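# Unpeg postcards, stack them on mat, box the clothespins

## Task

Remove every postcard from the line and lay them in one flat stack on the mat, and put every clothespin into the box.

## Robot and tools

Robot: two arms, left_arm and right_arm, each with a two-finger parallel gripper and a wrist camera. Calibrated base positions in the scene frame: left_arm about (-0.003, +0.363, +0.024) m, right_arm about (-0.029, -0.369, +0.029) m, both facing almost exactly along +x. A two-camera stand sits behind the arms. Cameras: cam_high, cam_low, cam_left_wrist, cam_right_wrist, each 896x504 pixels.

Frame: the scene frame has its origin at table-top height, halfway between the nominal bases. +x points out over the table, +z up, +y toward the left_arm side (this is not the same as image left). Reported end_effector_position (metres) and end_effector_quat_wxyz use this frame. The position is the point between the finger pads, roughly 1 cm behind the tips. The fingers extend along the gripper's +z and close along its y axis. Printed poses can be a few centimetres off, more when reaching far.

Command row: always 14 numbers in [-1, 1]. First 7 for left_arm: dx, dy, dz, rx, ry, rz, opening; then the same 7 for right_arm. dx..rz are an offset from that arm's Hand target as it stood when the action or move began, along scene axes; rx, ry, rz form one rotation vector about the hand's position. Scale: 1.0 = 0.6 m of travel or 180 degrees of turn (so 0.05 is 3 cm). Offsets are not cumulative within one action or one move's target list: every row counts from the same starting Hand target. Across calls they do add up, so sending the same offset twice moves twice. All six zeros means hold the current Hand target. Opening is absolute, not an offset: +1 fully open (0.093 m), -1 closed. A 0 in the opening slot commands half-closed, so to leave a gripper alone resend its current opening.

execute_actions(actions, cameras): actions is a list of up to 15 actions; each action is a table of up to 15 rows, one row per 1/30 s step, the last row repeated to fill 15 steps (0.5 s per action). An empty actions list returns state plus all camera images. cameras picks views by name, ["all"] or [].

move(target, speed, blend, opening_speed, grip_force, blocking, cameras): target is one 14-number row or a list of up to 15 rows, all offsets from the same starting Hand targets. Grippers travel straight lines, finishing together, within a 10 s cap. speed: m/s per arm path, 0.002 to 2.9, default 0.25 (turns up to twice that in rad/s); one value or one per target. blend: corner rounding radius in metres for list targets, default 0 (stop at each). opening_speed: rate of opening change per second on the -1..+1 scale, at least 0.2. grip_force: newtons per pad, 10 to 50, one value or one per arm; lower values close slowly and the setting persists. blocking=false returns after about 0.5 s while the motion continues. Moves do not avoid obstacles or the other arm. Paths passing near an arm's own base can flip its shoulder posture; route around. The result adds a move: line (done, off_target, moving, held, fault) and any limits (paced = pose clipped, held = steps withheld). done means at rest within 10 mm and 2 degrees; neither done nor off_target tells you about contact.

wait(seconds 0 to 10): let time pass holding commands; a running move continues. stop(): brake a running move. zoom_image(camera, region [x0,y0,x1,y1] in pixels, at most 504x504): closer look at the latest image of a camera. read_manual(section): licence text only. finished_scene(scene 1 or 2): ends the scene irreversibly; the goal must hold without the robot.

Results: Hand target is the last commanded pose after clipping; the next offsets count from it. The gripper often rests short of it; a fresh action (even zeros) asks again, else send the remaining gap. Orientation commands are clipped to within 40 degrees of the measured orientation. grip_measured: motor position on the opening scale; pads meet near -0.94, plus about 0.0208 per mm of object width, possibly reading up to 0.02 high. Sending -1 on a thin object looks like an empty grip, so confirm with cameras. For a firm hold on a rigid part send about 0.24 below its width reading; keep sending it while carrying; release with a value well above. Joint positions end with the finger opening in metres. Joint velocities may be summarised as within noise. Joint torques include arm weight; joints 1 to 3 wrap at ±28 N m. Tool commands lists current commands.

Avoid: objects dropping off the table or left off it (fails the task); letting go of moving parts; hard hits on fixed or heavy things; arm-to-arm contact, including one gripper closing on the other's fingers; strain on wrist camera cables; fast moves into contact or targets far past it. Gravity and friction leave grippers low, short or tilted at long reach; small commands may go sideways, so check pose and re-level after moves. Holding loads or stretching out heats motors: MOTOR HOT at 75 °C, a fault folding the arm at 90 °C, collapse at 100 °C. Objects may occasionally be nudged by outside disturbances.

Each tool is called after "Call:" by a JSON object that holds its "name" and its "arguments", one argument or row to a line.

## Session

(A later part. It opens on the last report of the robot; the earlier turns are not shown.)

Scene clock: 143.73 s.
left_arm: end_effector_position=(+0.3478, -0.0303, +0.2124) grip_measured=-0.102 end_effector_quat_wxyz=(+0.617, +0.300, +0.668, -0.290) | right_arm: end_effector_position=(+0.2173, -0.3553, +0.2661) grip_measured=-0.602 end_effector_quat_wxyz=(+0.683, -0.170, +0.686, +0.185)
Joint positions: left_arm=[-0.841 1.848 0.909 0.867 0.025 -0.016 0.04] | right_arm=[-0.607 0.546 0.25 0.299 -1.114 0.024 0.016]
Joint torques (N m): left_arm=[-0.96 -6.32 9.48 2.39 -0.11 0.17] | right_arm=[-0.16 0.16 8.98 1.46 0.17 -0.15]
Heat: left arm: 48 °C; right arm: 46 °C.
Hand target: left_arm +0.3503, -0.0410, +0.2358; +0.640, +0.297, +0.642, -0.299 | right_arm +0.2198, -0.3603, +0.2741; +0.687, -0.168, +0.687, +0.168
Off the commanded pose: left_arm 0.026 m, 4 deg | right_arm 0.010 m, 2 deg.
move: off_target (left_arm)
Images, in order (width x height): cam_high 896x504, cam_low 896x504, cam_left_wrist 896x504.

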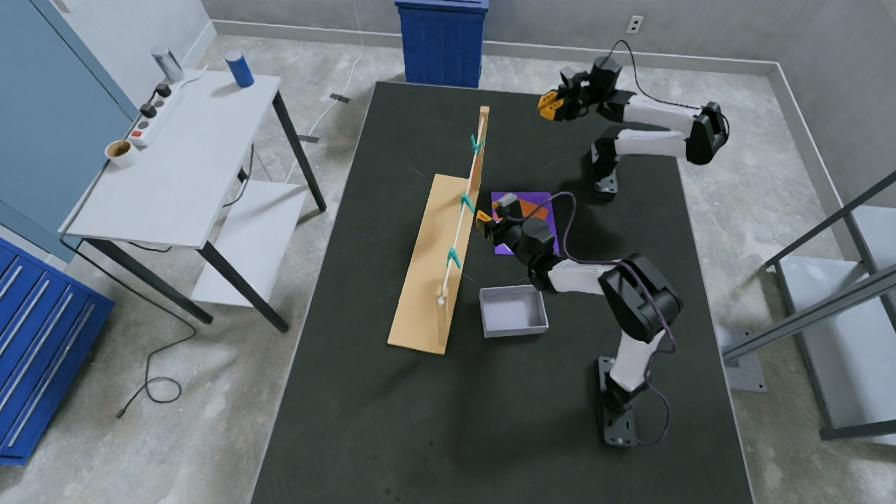

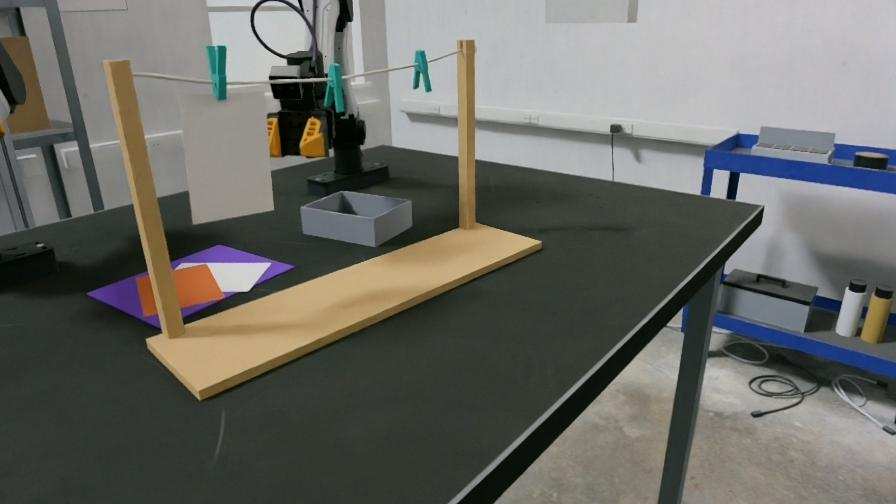

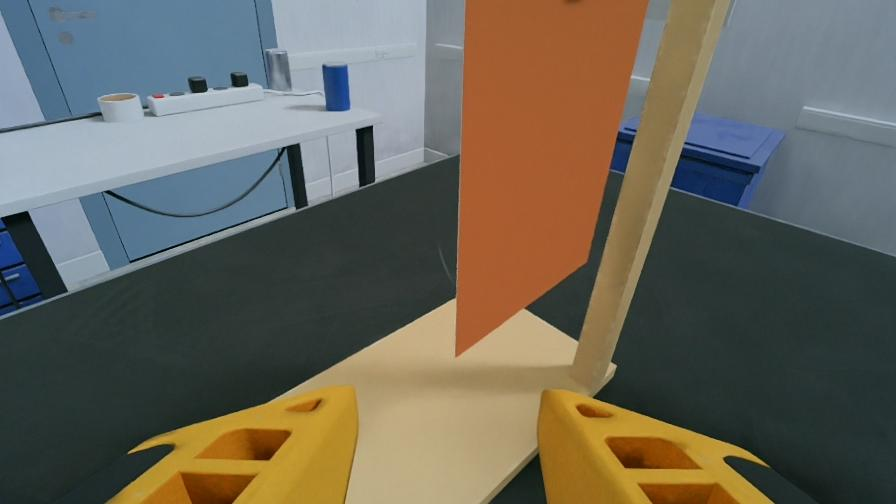

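Call:
{"name": "move", "arguments": {
  "target": [0.09,-0.10,0.0,0,0,0,-0.1,0,0,0,0,0,0,-0.6],
  "speed": 0.1,
  "cameras": ["cam_high","cam_left_wrist","cam_low"]
}}

Call:
{"name": "zoom_image", "arguments": {
  "camera": "cam_low",
  "region": [150, 30, 350, 230]
}}

Scene clock: 145.50 s.
left_arm: end_effector_position=(+0.4031, -0.0914, +0.2285) grip_measured=-0.102 end_effector_quat_wxyz=(+0.639, +0.290, +0.646, -0.300) | right_arm: end_effector_position=(+0.2173, -0.3553, +0.2661) grip_measured=-0.602 end_effector_quat_wxyz=(+0.683, -0.170, +0.686, +0.185)
Joint positions: left_arm=[-0.841 2.105 1.297 0.805 0.025 -0.016 0.04] | right_arm=[-0.607 0.546 0.25 0.299 -1.114 0.024 0.016]
Joint torques (N m): left_arm=[-0.83 -8.34 10.14 1.73 -0.1 0.18] | right_arm=[-0.16 0.1 9.01 1.49 0.15 -0.14]
Heat: left arm: 48 °C; right arm: 46 °C.
Hand target: left_arm +0.4043, -0.1010, +0.2358; +0.640, +0.297, +0.642, -0.299 | right_arm +0.2198, -0.3603, +0.2741; +0.687, -0.168, +0.687, +0.168
Off the commanded pose: left_arm 0.012 m, 1 deg | right_arm 0.010 m, 2 deg.
move: off_target (left_arm)
Images, in order (width x height): cam_high 896x504, cam_low 896x504, cam_left_wrist 896x504.

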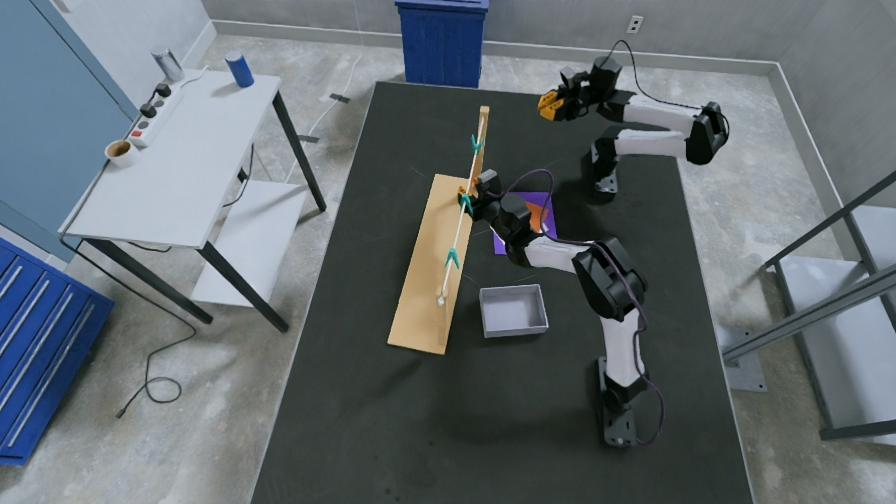

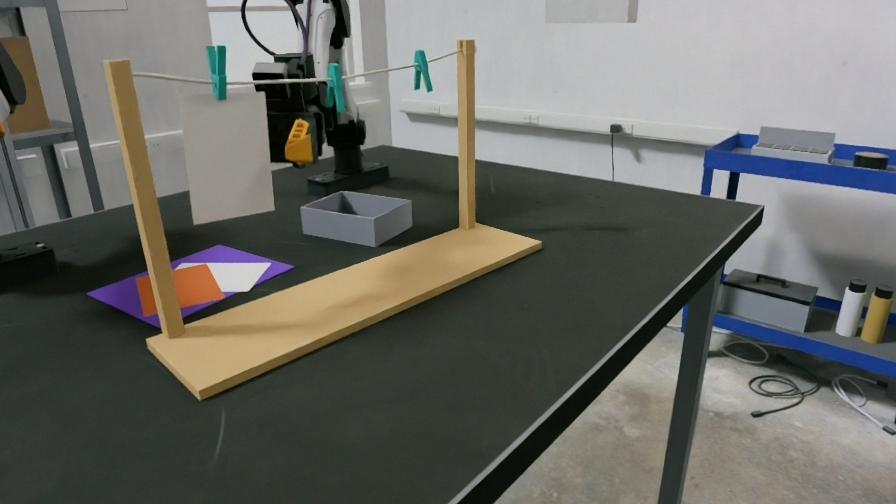

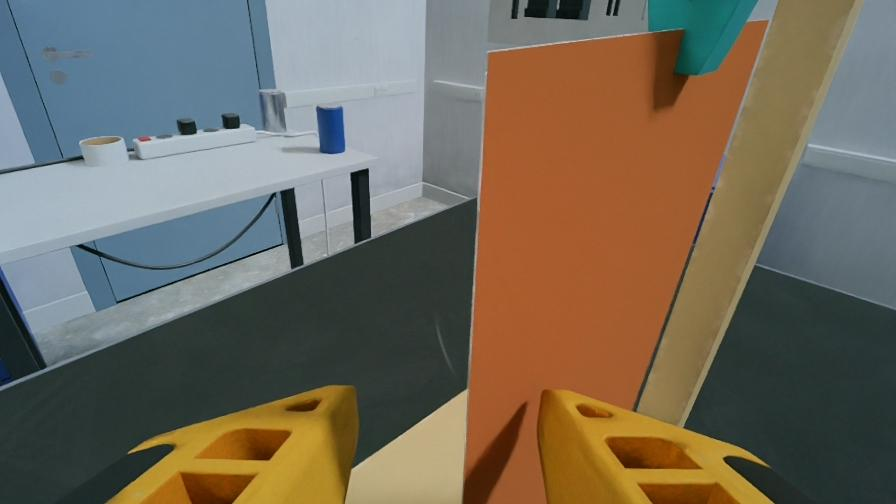

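Scaled by 2.520 from the camera's 896x504 image, which has a finer 1280x720 frame.

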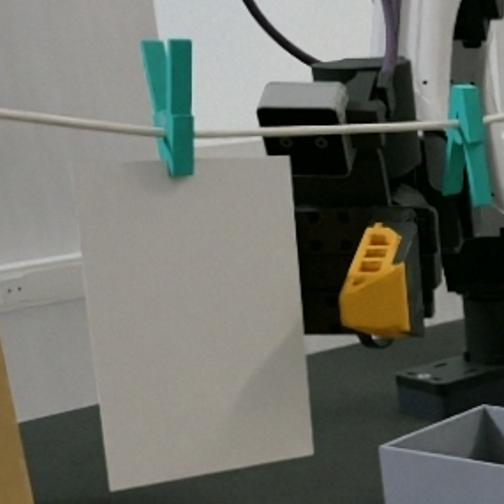

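Call:
{"name": "move", "arguments": {
  "target": [0.023,-0.036,0.008,0,0,0,-0.1,0,0,0,0,0,0,-0.6],
  "speed": 0.08,
  "cameras": ["cam_left_wrist","cam_low"]
}}

Call:
{"name": "zoom_image", "arguments": {
  "camera": "cam_low",
  "region": [150, 30, 350, 230]
}}

Scene clock: 147.03 s.
left_arm: end_effector_position=(+0.4180, -0.1126, +0.2323) grip_measured=-0.102 end_effector_quat_wxyz=(+0.638, +0.291, +0.647, -0.300) | right_arm: end_effector_position=(+0.2173, -0.3553, +0.2661) grip_measured=-0.602 end_effector_quat_wxyz=(+0.683, -0.170, +0.686, +0.185)
Joint positions: left_arm=[-0.847 2.181 1.443 0.731 0.021 -0.016 0.04] | right_arm=[-0.607 0.546 0.25 0.299 -1.114 0.024 0.016]
Joint torques (N m): left_arm=[-0.96 -8.92 10.43 1.77 -0.14 0.19] | right_arm=[-0.16 0.12 9.03 1.49 0.17 -0.14]
Heat: left arm: 49 °C; right arm: 46 °C.
Hand target: left_arm +0.4181, -0.1226, +0.2406; +0.640, +0.297, +0.642, -0.299 | right_arm +0.2198, -0.3603, +0.2741; +0.687, -0.168, +0.687, +0.168
Off the commanded pose: left_arm 0.013 m, 1 deg | right_arm 0.010 m, 2 deg.
move: off_target (left_arm)
Images, in order (width x height): cam_low 896x504, cam_left_wrist 896x504.

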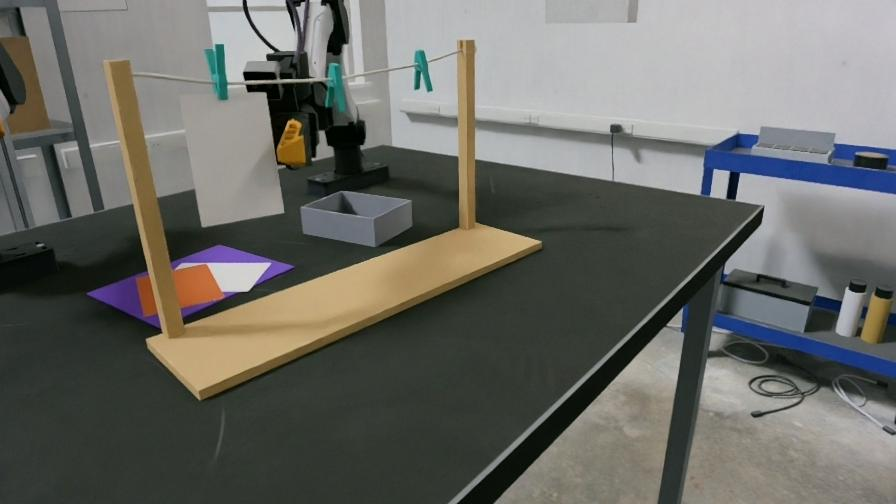

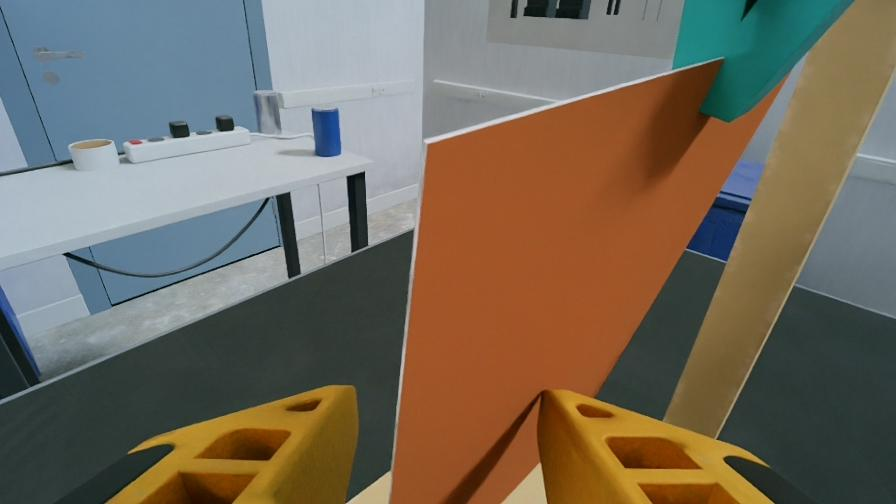

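Scaled by 2.520 from the camera's 896x504 image, which has a finer 1280x720 frame.

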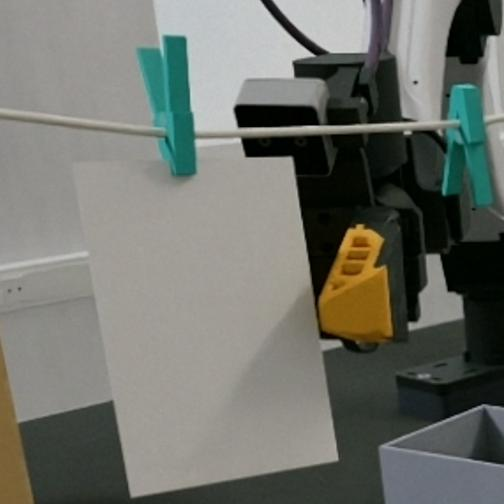

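Call:
{"name": "move", "arguments": {
  "target": [-0.008,-0.035,0,0,0,0,-0.1,0,0,0,0,0,0,-0.6],
  "speed": 0.08,
  "cameras": ["cam_left_wrist","cam_low"]
}}

Call:
{"name": "zoom_image", "arguments": {
  "camera": "cam_low",
  "region": [150, 30, 350, 230]
}}

Scene clock: 159.50 s.
left_arm: end_effector_position=(+0.4110, -0.1362, +0.2316) grip_measured=-0.102 end_effector_quat_wxyz=(+0.636, +0.294, +0.646, -0.301) | right_arm: end_effector_position=(+0.2173, -0.3553, +0.2661) grip_measured=-0.602 end_effector_quat_wxyz=(+0.683, -0.170, +0.686, +0.185)
Joint positions: left_arm=[-0.889 2.227 1.519 0.699 -0.015 -0.016 0.04] | right_arm=[-0.607 0.546 0.25 0.299 -1.114 0.024 0.016]
Joint torques (N m): left_arm=[-0.69 -9.24 10.52 1.77 -0.12 0.18] | right_arm=[-0.24 0.1 9.01 1.49 0.16 -0.16]
Heat: left arm: 52 °C; right arm: 47 °C.
Hand target: left_arm +0.4133, -0.1436, +0.2406; +0.640, +0.297, +0.642, -0.299 | right_arm +0.2198, -0.3603, +0.2741; +0.687, -0.168, +0.687, +0.168
Off the commanded pose: left_arm 0.012 m, 1 deg | right_arm 0.010 m, 2 deg.
move: off_target (left_arm)
Images, in order (width x height): cam_low 896x504, cam_left_wrist 896x504.

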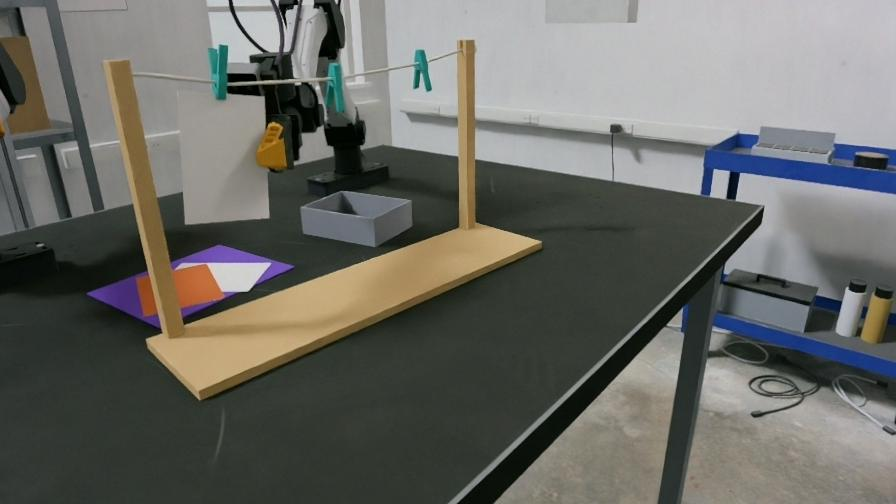

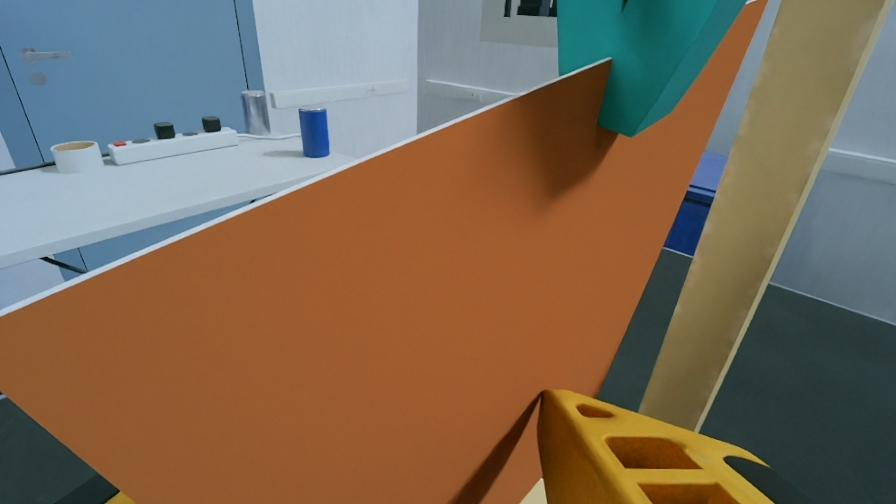

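Scaled by 2.520 from the camera's 896x504 image, which has a finer 1280x720 frame.

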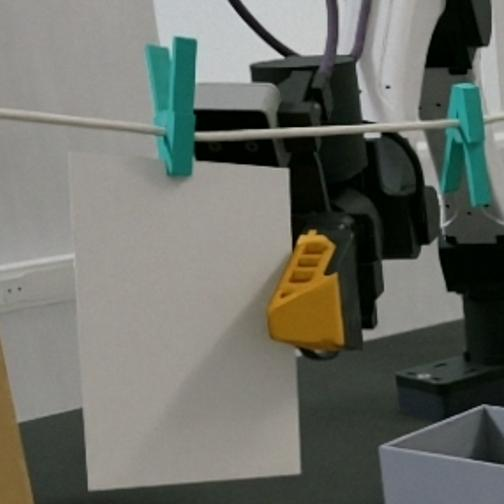

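Call:
{"name": "move", "arguments": {
  "target": [0,0,0,0,0,0,-1,0,0,0,0,0,0,-0.6],
  "opening_speed": 0.8,
  "cameras": ["cam_high","cam_left_wrist","cam_low"]
}}

Call:
{"name": "zoom_image", "arguments": {
  "camera": "cam_low",
  "region": [150, 30, 350, 230]
}}

Scene clock: 161.27 s.
left_arm: end_effector_position=(+0.4050, -0.1411, +0.2316) grip_measured=-0.978 end_effector_quat_wxyz=(+0.633, +0.300, +0.644, -0.308) | right_arm: end_effector_position=(+0.2173, -0.3553, +0.2661) grip_measured=-0.602 end_effector_quat_wxyz=(+0.683, -0.170, +0.686, +0.185)
Joint positions: left_arm=[-0.898 2.227 1.519 0.699 -0.004 -0.016 0] | right_arm=[-0.607 0.546 0.25 0.299 -1.114 0.024 0.016]
Joint torques (N m): left_arm=[-0.59 -9.21 10.54 1.76 -0.12 0.19] | right_arm=[-0.13 0.14 8.98 1.48 0.17 -0.16]
Heat: left arm: 52 °C; right arm: 47 °C.
Hand target: left_arm +0.4133, -0.1436, +0.2406; +0.640, +0.297, +0.642, -0.299 | right_arm +0.2198, -0.3603, +0.2741; +0.687, -0.168, +0.687, +0.168
Off the commanded pose: left_arm 0.012 m, 1 deg | right_arm 0.010 m, 2 deg.
move: off_target (left_arm)
Images, in order (width x height): cam_high 896x504, cam_low 896x504, cam_left_wrist 896x504.

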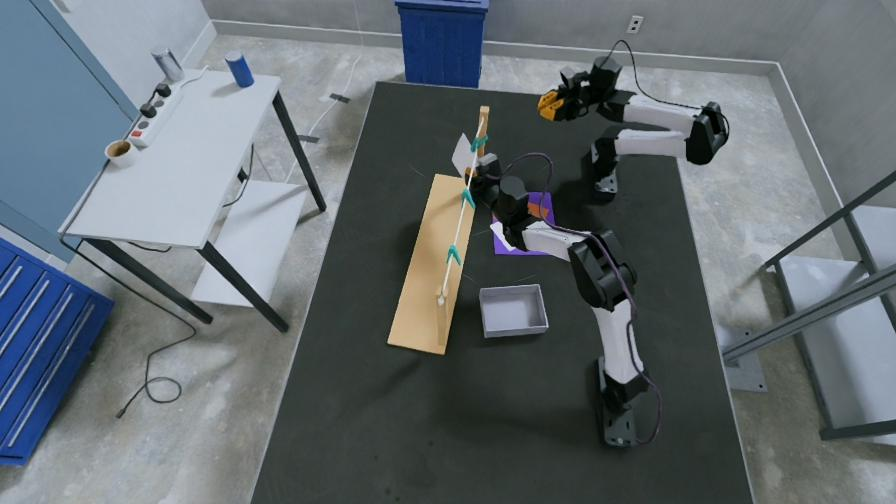

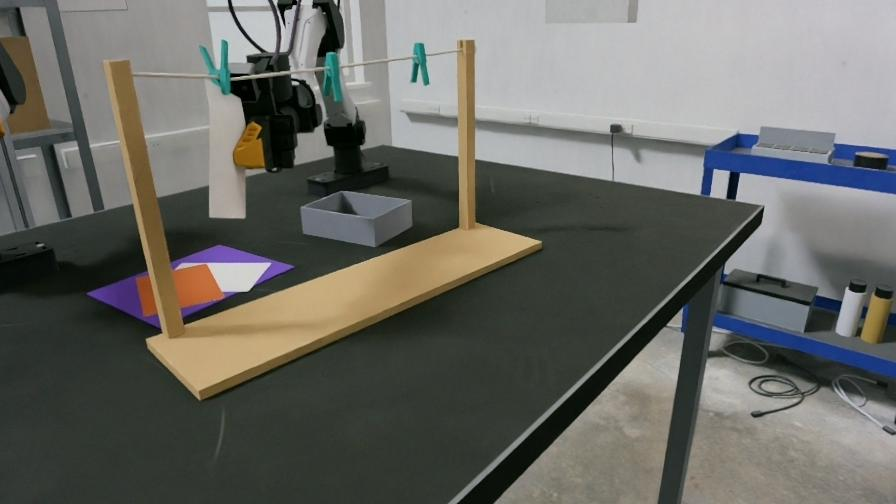

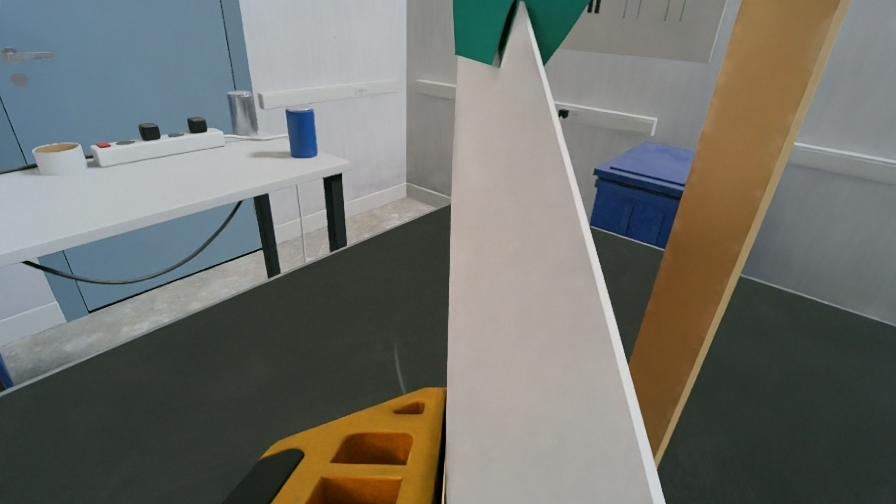

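Scaled by 2.520 from the camera's 896x504 image, which has a finer 1280x720 frame.

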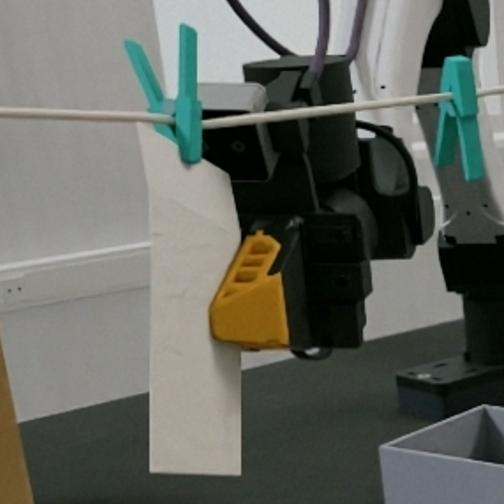

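Call:
{"name": "zoom_image", "arguments": {
  "camera": "cam_high",
  "region": [430, 100, 530, 220]
}}

Call:
{"name": "zoom_image", "arguments": {
  "camera": "cam_left_wrist",
  "region": [300, 0, 720, 504]
}}

Scaled by 4.200 from the camera's 896x504 image, which has a finer 1280x720 frame.

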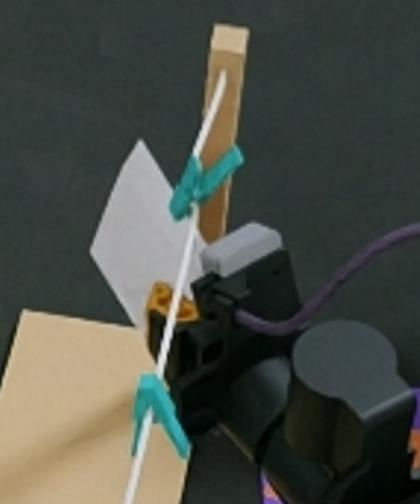

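Scaled by 1.000.

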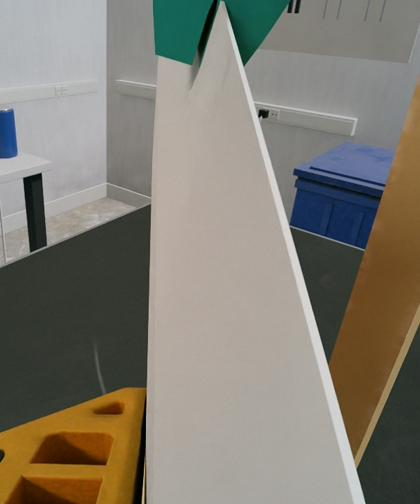

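Call:
{"name": "move", "arguments": {
  "target": [0,0,-0.14,0,0,0,-1,0,0,0,0,0,0,-0.6],
  "speed": 0.04,
  "cameras": ["cam_high","cam_left_wrist","cam_low"]
}}

Call:
{"name": "zoom_image", "arguments": {
  "camera": "cam_low",
  "region": [150, 30, 350, 230]
}}

Scene clock: 165.13 s.
left_arm: end_effector_position=(+0.4120, -0.1449, +0.1460) grip_measured=-0.978 end_effector_quat_wxyz=(+0.614, +0.306, +0.666, -0.293) | right_arm: end_effector_position=(+0.2173, -0.3553, +0.2661) grip_measured=-0.602 end_effector_quat_wxyz=(+0.683, -0.170, +0.686, +0.185)
Joint positions: left_arm=[-0.896 2.395 1.503 0.818 -0.016 -0.016 0] | right_arm=[-0.607 0.546 0.25 0.299 -1.114 0.024 0.016]
Joint torques (N m): left_arm=[-0.54 -9.8 5.24 2.92 -0.12 0.18] | right_arm=[-0.14 0.13 8.99 1.48 0.17 -0.16]
Heat: left arm: 52 °C; right arm: 47 °C.
Hand target: left_arm +0.4133, -0.1436, +0.1566; +0.640, +0.297, +0.642, -0.299 | right_arm +0.2198, -0.3603, +0.2741; +0.687, -0.168, +0.687, +0.168
Off the commanded pose: left_arm 0.011 m, 4 deg | right_arm 0.010 m, 2 deg.
move: off_target (left_arm)
Images, in order (width x height): cam_high 896x504, cam_low 896x504, cam_left_wrist 896x504.

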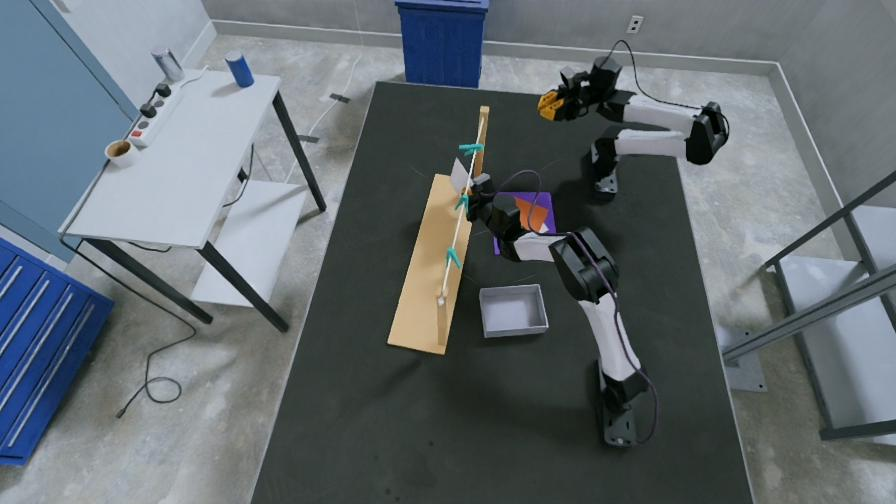

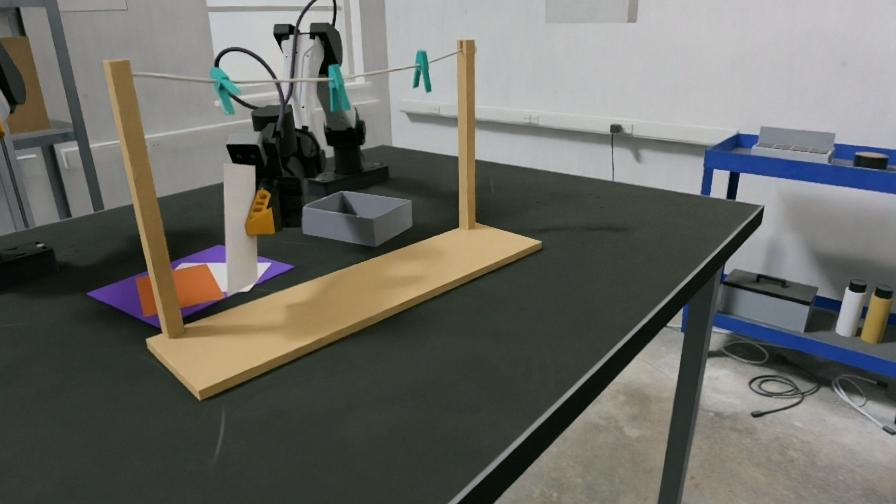

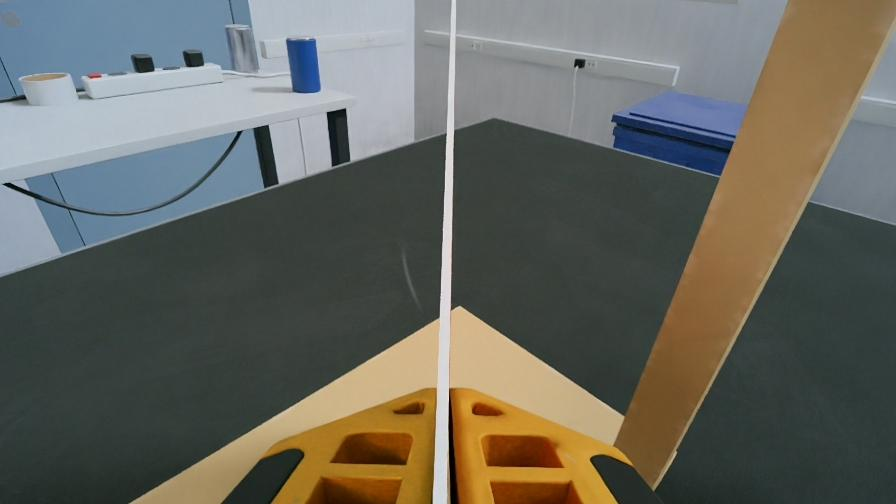

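Scaled by 2.520 from the camera's 896x504 image, which has a finer 1280x720 frame.

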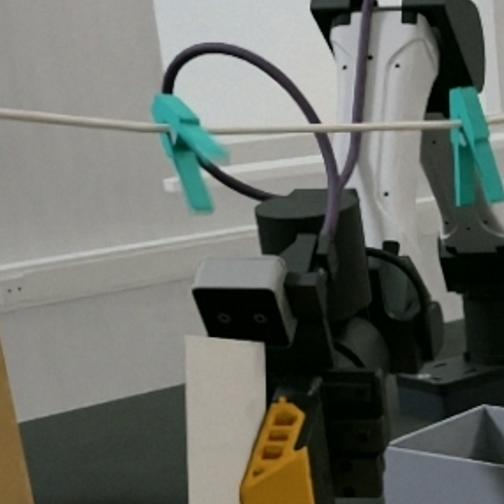

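Call:
{"name": "move", "arguments": {
  "target": [
    [-0.13,0.155,0.05,0,0,0,-1,0,0,0,0,0,0,-0.6],
    [-0.26,0.05,0.085,0.302,-0.432,-0.303,-1,0,0,0,0,0,0,-0.6]
  ],
  "speed": 0.25,
  "blend": [0.02,0],
  "cameras": ["cam_high","cam_left_wrist","cam_low"]
}}

Call:
{"name": "zoom_image", "arguments": {
  "camera": "cam_high",
  "region": [460, 150, 580, 300]
}}

Scene clock: 171.10 s.
left_arm: end_effector_position=(+0.2554, -0.1099, +0.1867) grip_measured=-0.978 end_effector_quat_wxyz=(+0.491, +0.871, +0.009, -0.005) | right_arm: end_effector_position=(+0.2173, -0.3553, +0.2661) grip_measured=-0.602 end_effector_quat_wxyz=(+0.683, -0.170, +0.686, +0.185)
Joint positions: left_arm=[-0.912 1.943 1.443 -0.156 0.556 1.935 0] | right_arm=[-0.607 0.546 0.25 0.299 -1.114 0.024 0.016]
Joint torques (N m): left_arm=[-0.81 -9.1 10.59 1.29 0.27 0.19] | right_arm=[-0.14 0.13 8.96 1.49 0.17 -0.15]
Heat: left arm: 51 °C; right arm: 47 °C.
Hand target: left_arm +0.2573, -0.1136, +0.2076; +0.500, +0.866, +0.000, +0.000 | right_arm +0.2198, -0.3603, +0.2741; +0.687, -0.168, +0.687, +0.168
Off the commanded pose: left_arm 0.021 m, 2 deg | right_arm 0.010 m, 2 deg.
move: off_target (left_arm)
Images, in order (width x height): cam_high 896x504, cam_low 896x504, cam_left_wrist 896x504.

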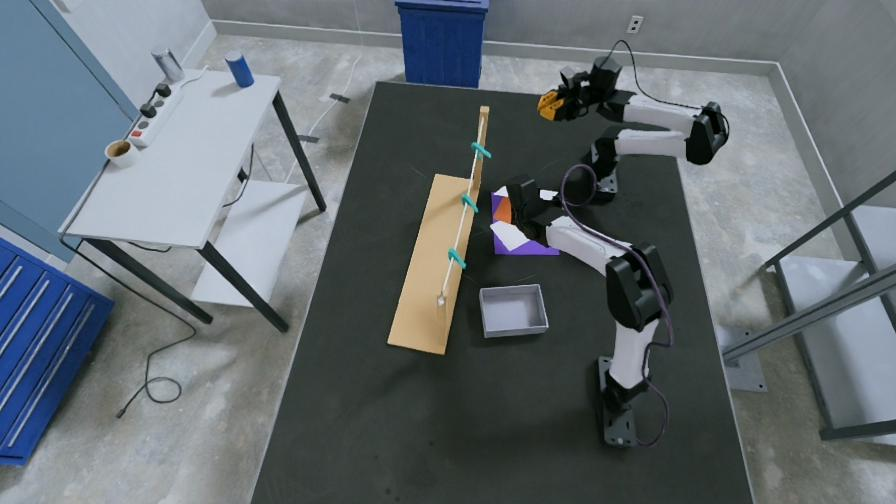

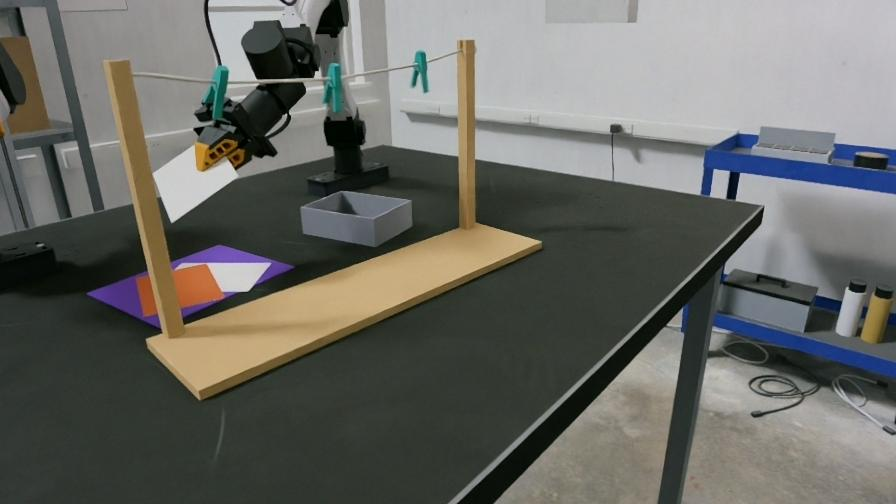

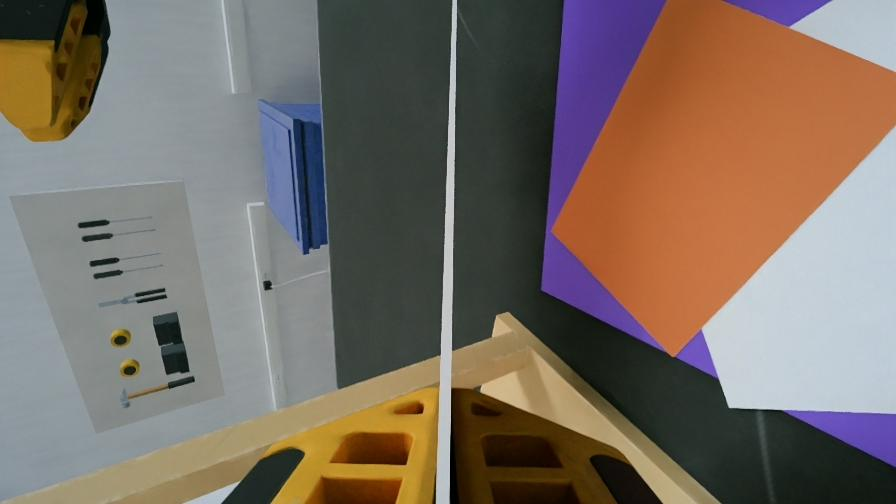

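Scaled by 3.360 from the camera's 896x504 image, which has a finer 1280x720 frame.

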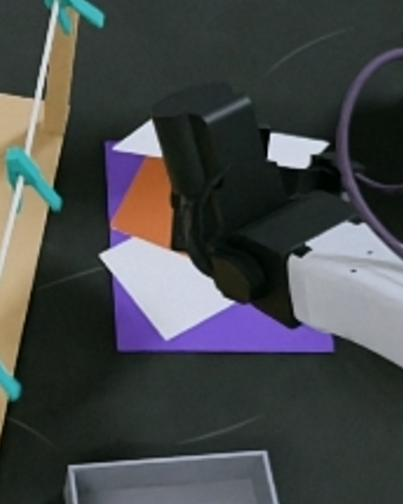

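Call:
{"name": "move", "arguments": {
  "target": [-0.03,-0.07,-0.215,0,0,0,-1,0,0,0,0,0,0,-0.6],
  "speed": 0.15,
  "cameras": ["cam_high","cam_low"]
}}

Call:
{"name": "zoom_image", "arguments": {
  "camera": "cam_high",
  "region": [460, 150, 580, 300]
}}

Call:
{"name": "zoom_image", "arguments": {
  "camera": "cam_low",
  "region": [80, 140, 330, 340]
}}

Scene clock: 173.17 s.
left_arm: end_effector_position=(+0.2351, -0.1499, +0.0726) grip_measured=-0.978 end_effector_quat_wxyz=(+0.479, +0.878, -0.002, -0.008) | right_arm: end_effector_position=(+0.2173, -0.3553, +0.2661) grip_measured=-0.602 end_effector_quat_wxyz=(+0.683, -0.170, +0.686, +0.185)
Joint positions: left_arm=[-1.002 2.202 1.363 0.18 0.49 1.906 0] | right_arm=[-0.607 0.546 0.25 0.299 -1.114 0.024 0.016]
Joint torques (N m): left_arm=[-0.76 -8.85 5.23 2.28 0.17 -0.15] | right_arm=[-0.17 0.14 8.96 1.5 0.17 -0.14]
Heat: left arm: 51 °C; right arm: 47 °C.
Hand target: left_arm +0.2393, -0.1556, +0.0786; +0.500, +0.866, +0.000, +0.000 | right_arm +0.2198, -0.3603, +0.2741; +0.687, -0.168, +0.687, +0.168
Off the commanded pose: left_arm 0.009 m, 3 deg | right_arm 0.010 m, 2 deg.
move: off_target (left_arm)
Images, in order (width x height): cam_high 896x504, cam_low 896x504.

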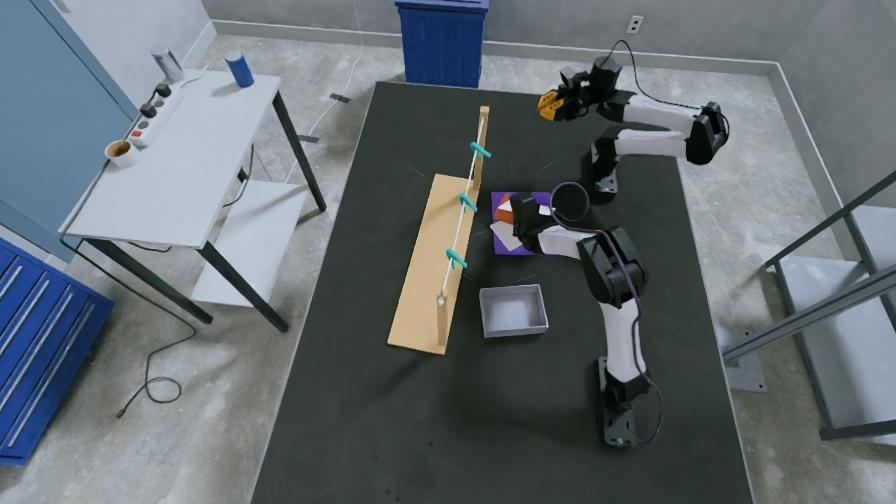

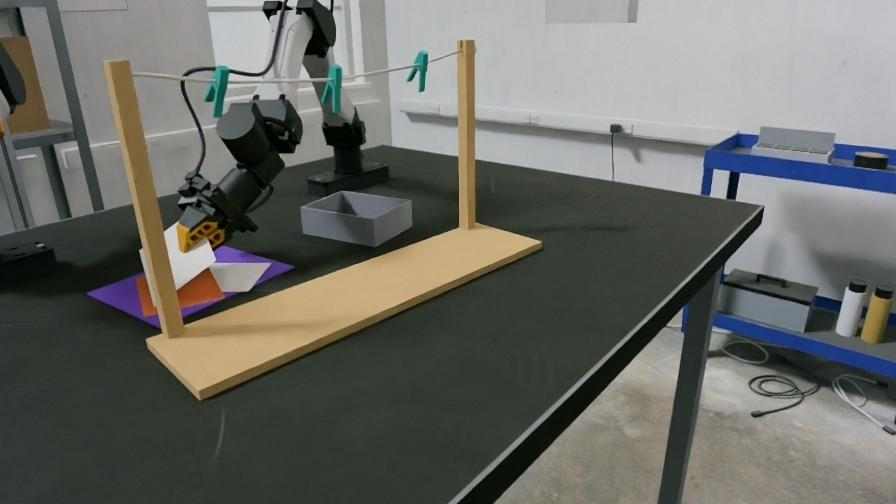

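Scaled by 3.360 from the camera's 896x504 image, which has a finer 1280x720 frame.

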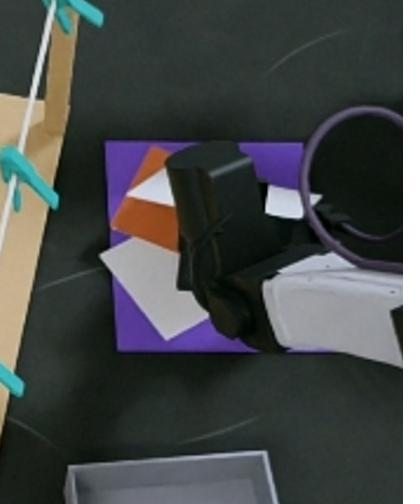

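Scaled by 2.016 from the camera's 896x504 image, which has a finer 1280x720 frame.

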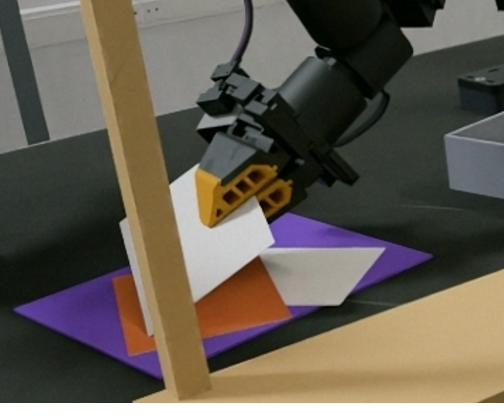

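Call:
{"name": "move", "arguments": {
  "target": [
    [0.005,0,-0.05,0,0,0,-1,0,0,0,0,0,0,-0.6],
    [0.005,0.0,-0.05,0,0,0,-0.6,0,0,0,0,0,0,-0.6],
    [0.005,0.0,-0.065,0,0,0,-0.3,0,0,0,0,0,0,-0.6]
  ],
  "speed": 0.06,
  "opening_speed": 0.8,
  "cameras": ["cam_high","cam_low","cam_left_wrist"]
}}

Call:
{"name": "zoom_image", "arguments": {
  "camera": "cam_low",
  "region": [80, 140, 330, 340]
}}

Scene clock: 177.37 s.
left_arm: end_effector_position=(+0.2398, -0.1572, +0.0450) grip_measured=-0.302 end_effector_quat_wxyz=(+0.497, +0.868, -0.009, +0.003) | right_arm: end_effector_position=(+0.2173, -0.3553, +0.2661) grip_measured=-0.602 end_effector_quat_wxyz=(+0.683, -0.170, +0.686, +0.185)
Joint positions: left_arm=[-1.002 2.293 1.348 0.334 0.49 1.906 0.031] | right_arm=[-0.607 0.546 0.25 0.299 -1.114 0.024 0.016]
Joint torques (N m): left_arm=[-0.32 -8.53 4.64 1.99 0.19 -0.11] | right_arm=[-0.2 0.1 8.99 1.48 0.16 -0.15]
Heat: left arm: 50 °C; right arm: 47 °C.
Hand target: left_arm +0.2423, -0.1556, +0.0396; +0.500, +0.866, +0.000, +0.000 | right_arm +0.2198, -0.3603, +0.2741; +0.687, -0.168, +0.687, +0.168
Off the commanded pose: left_arm 0.006 m, 1 deg | right_arm 0.010 m, 2 deg.
move: done
Images, in order (width x height): cam_high 896x504, cam_low 896x504, cam_left_wrist 896x504.

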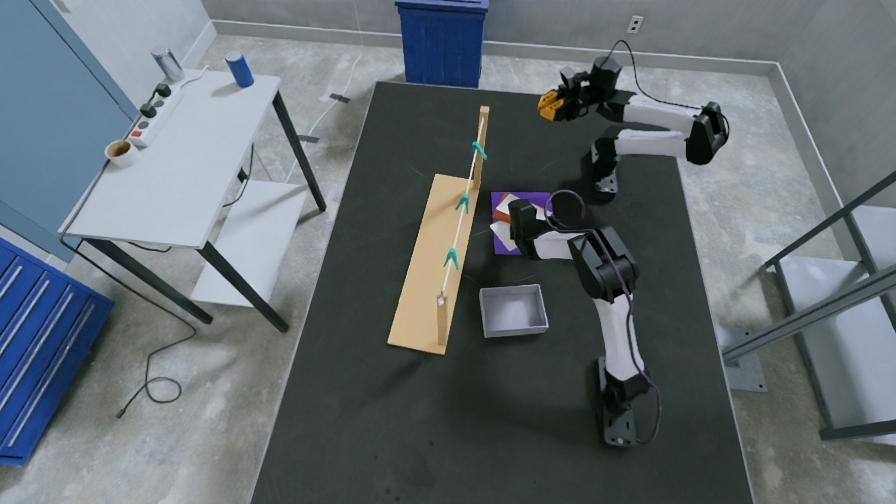

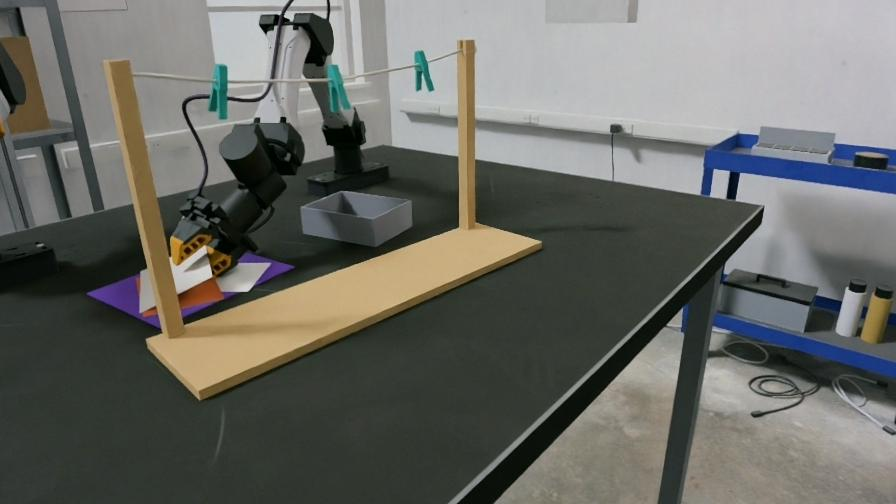

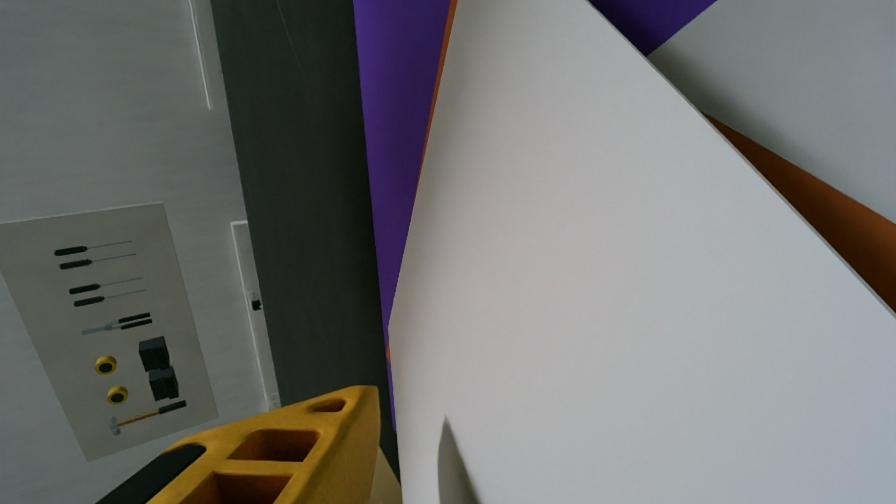

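Scaled by 2.016 from the camera's 896x504 image, which has a finer 1280x720 frame.

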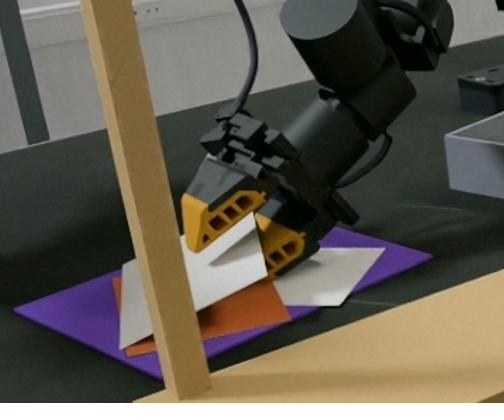

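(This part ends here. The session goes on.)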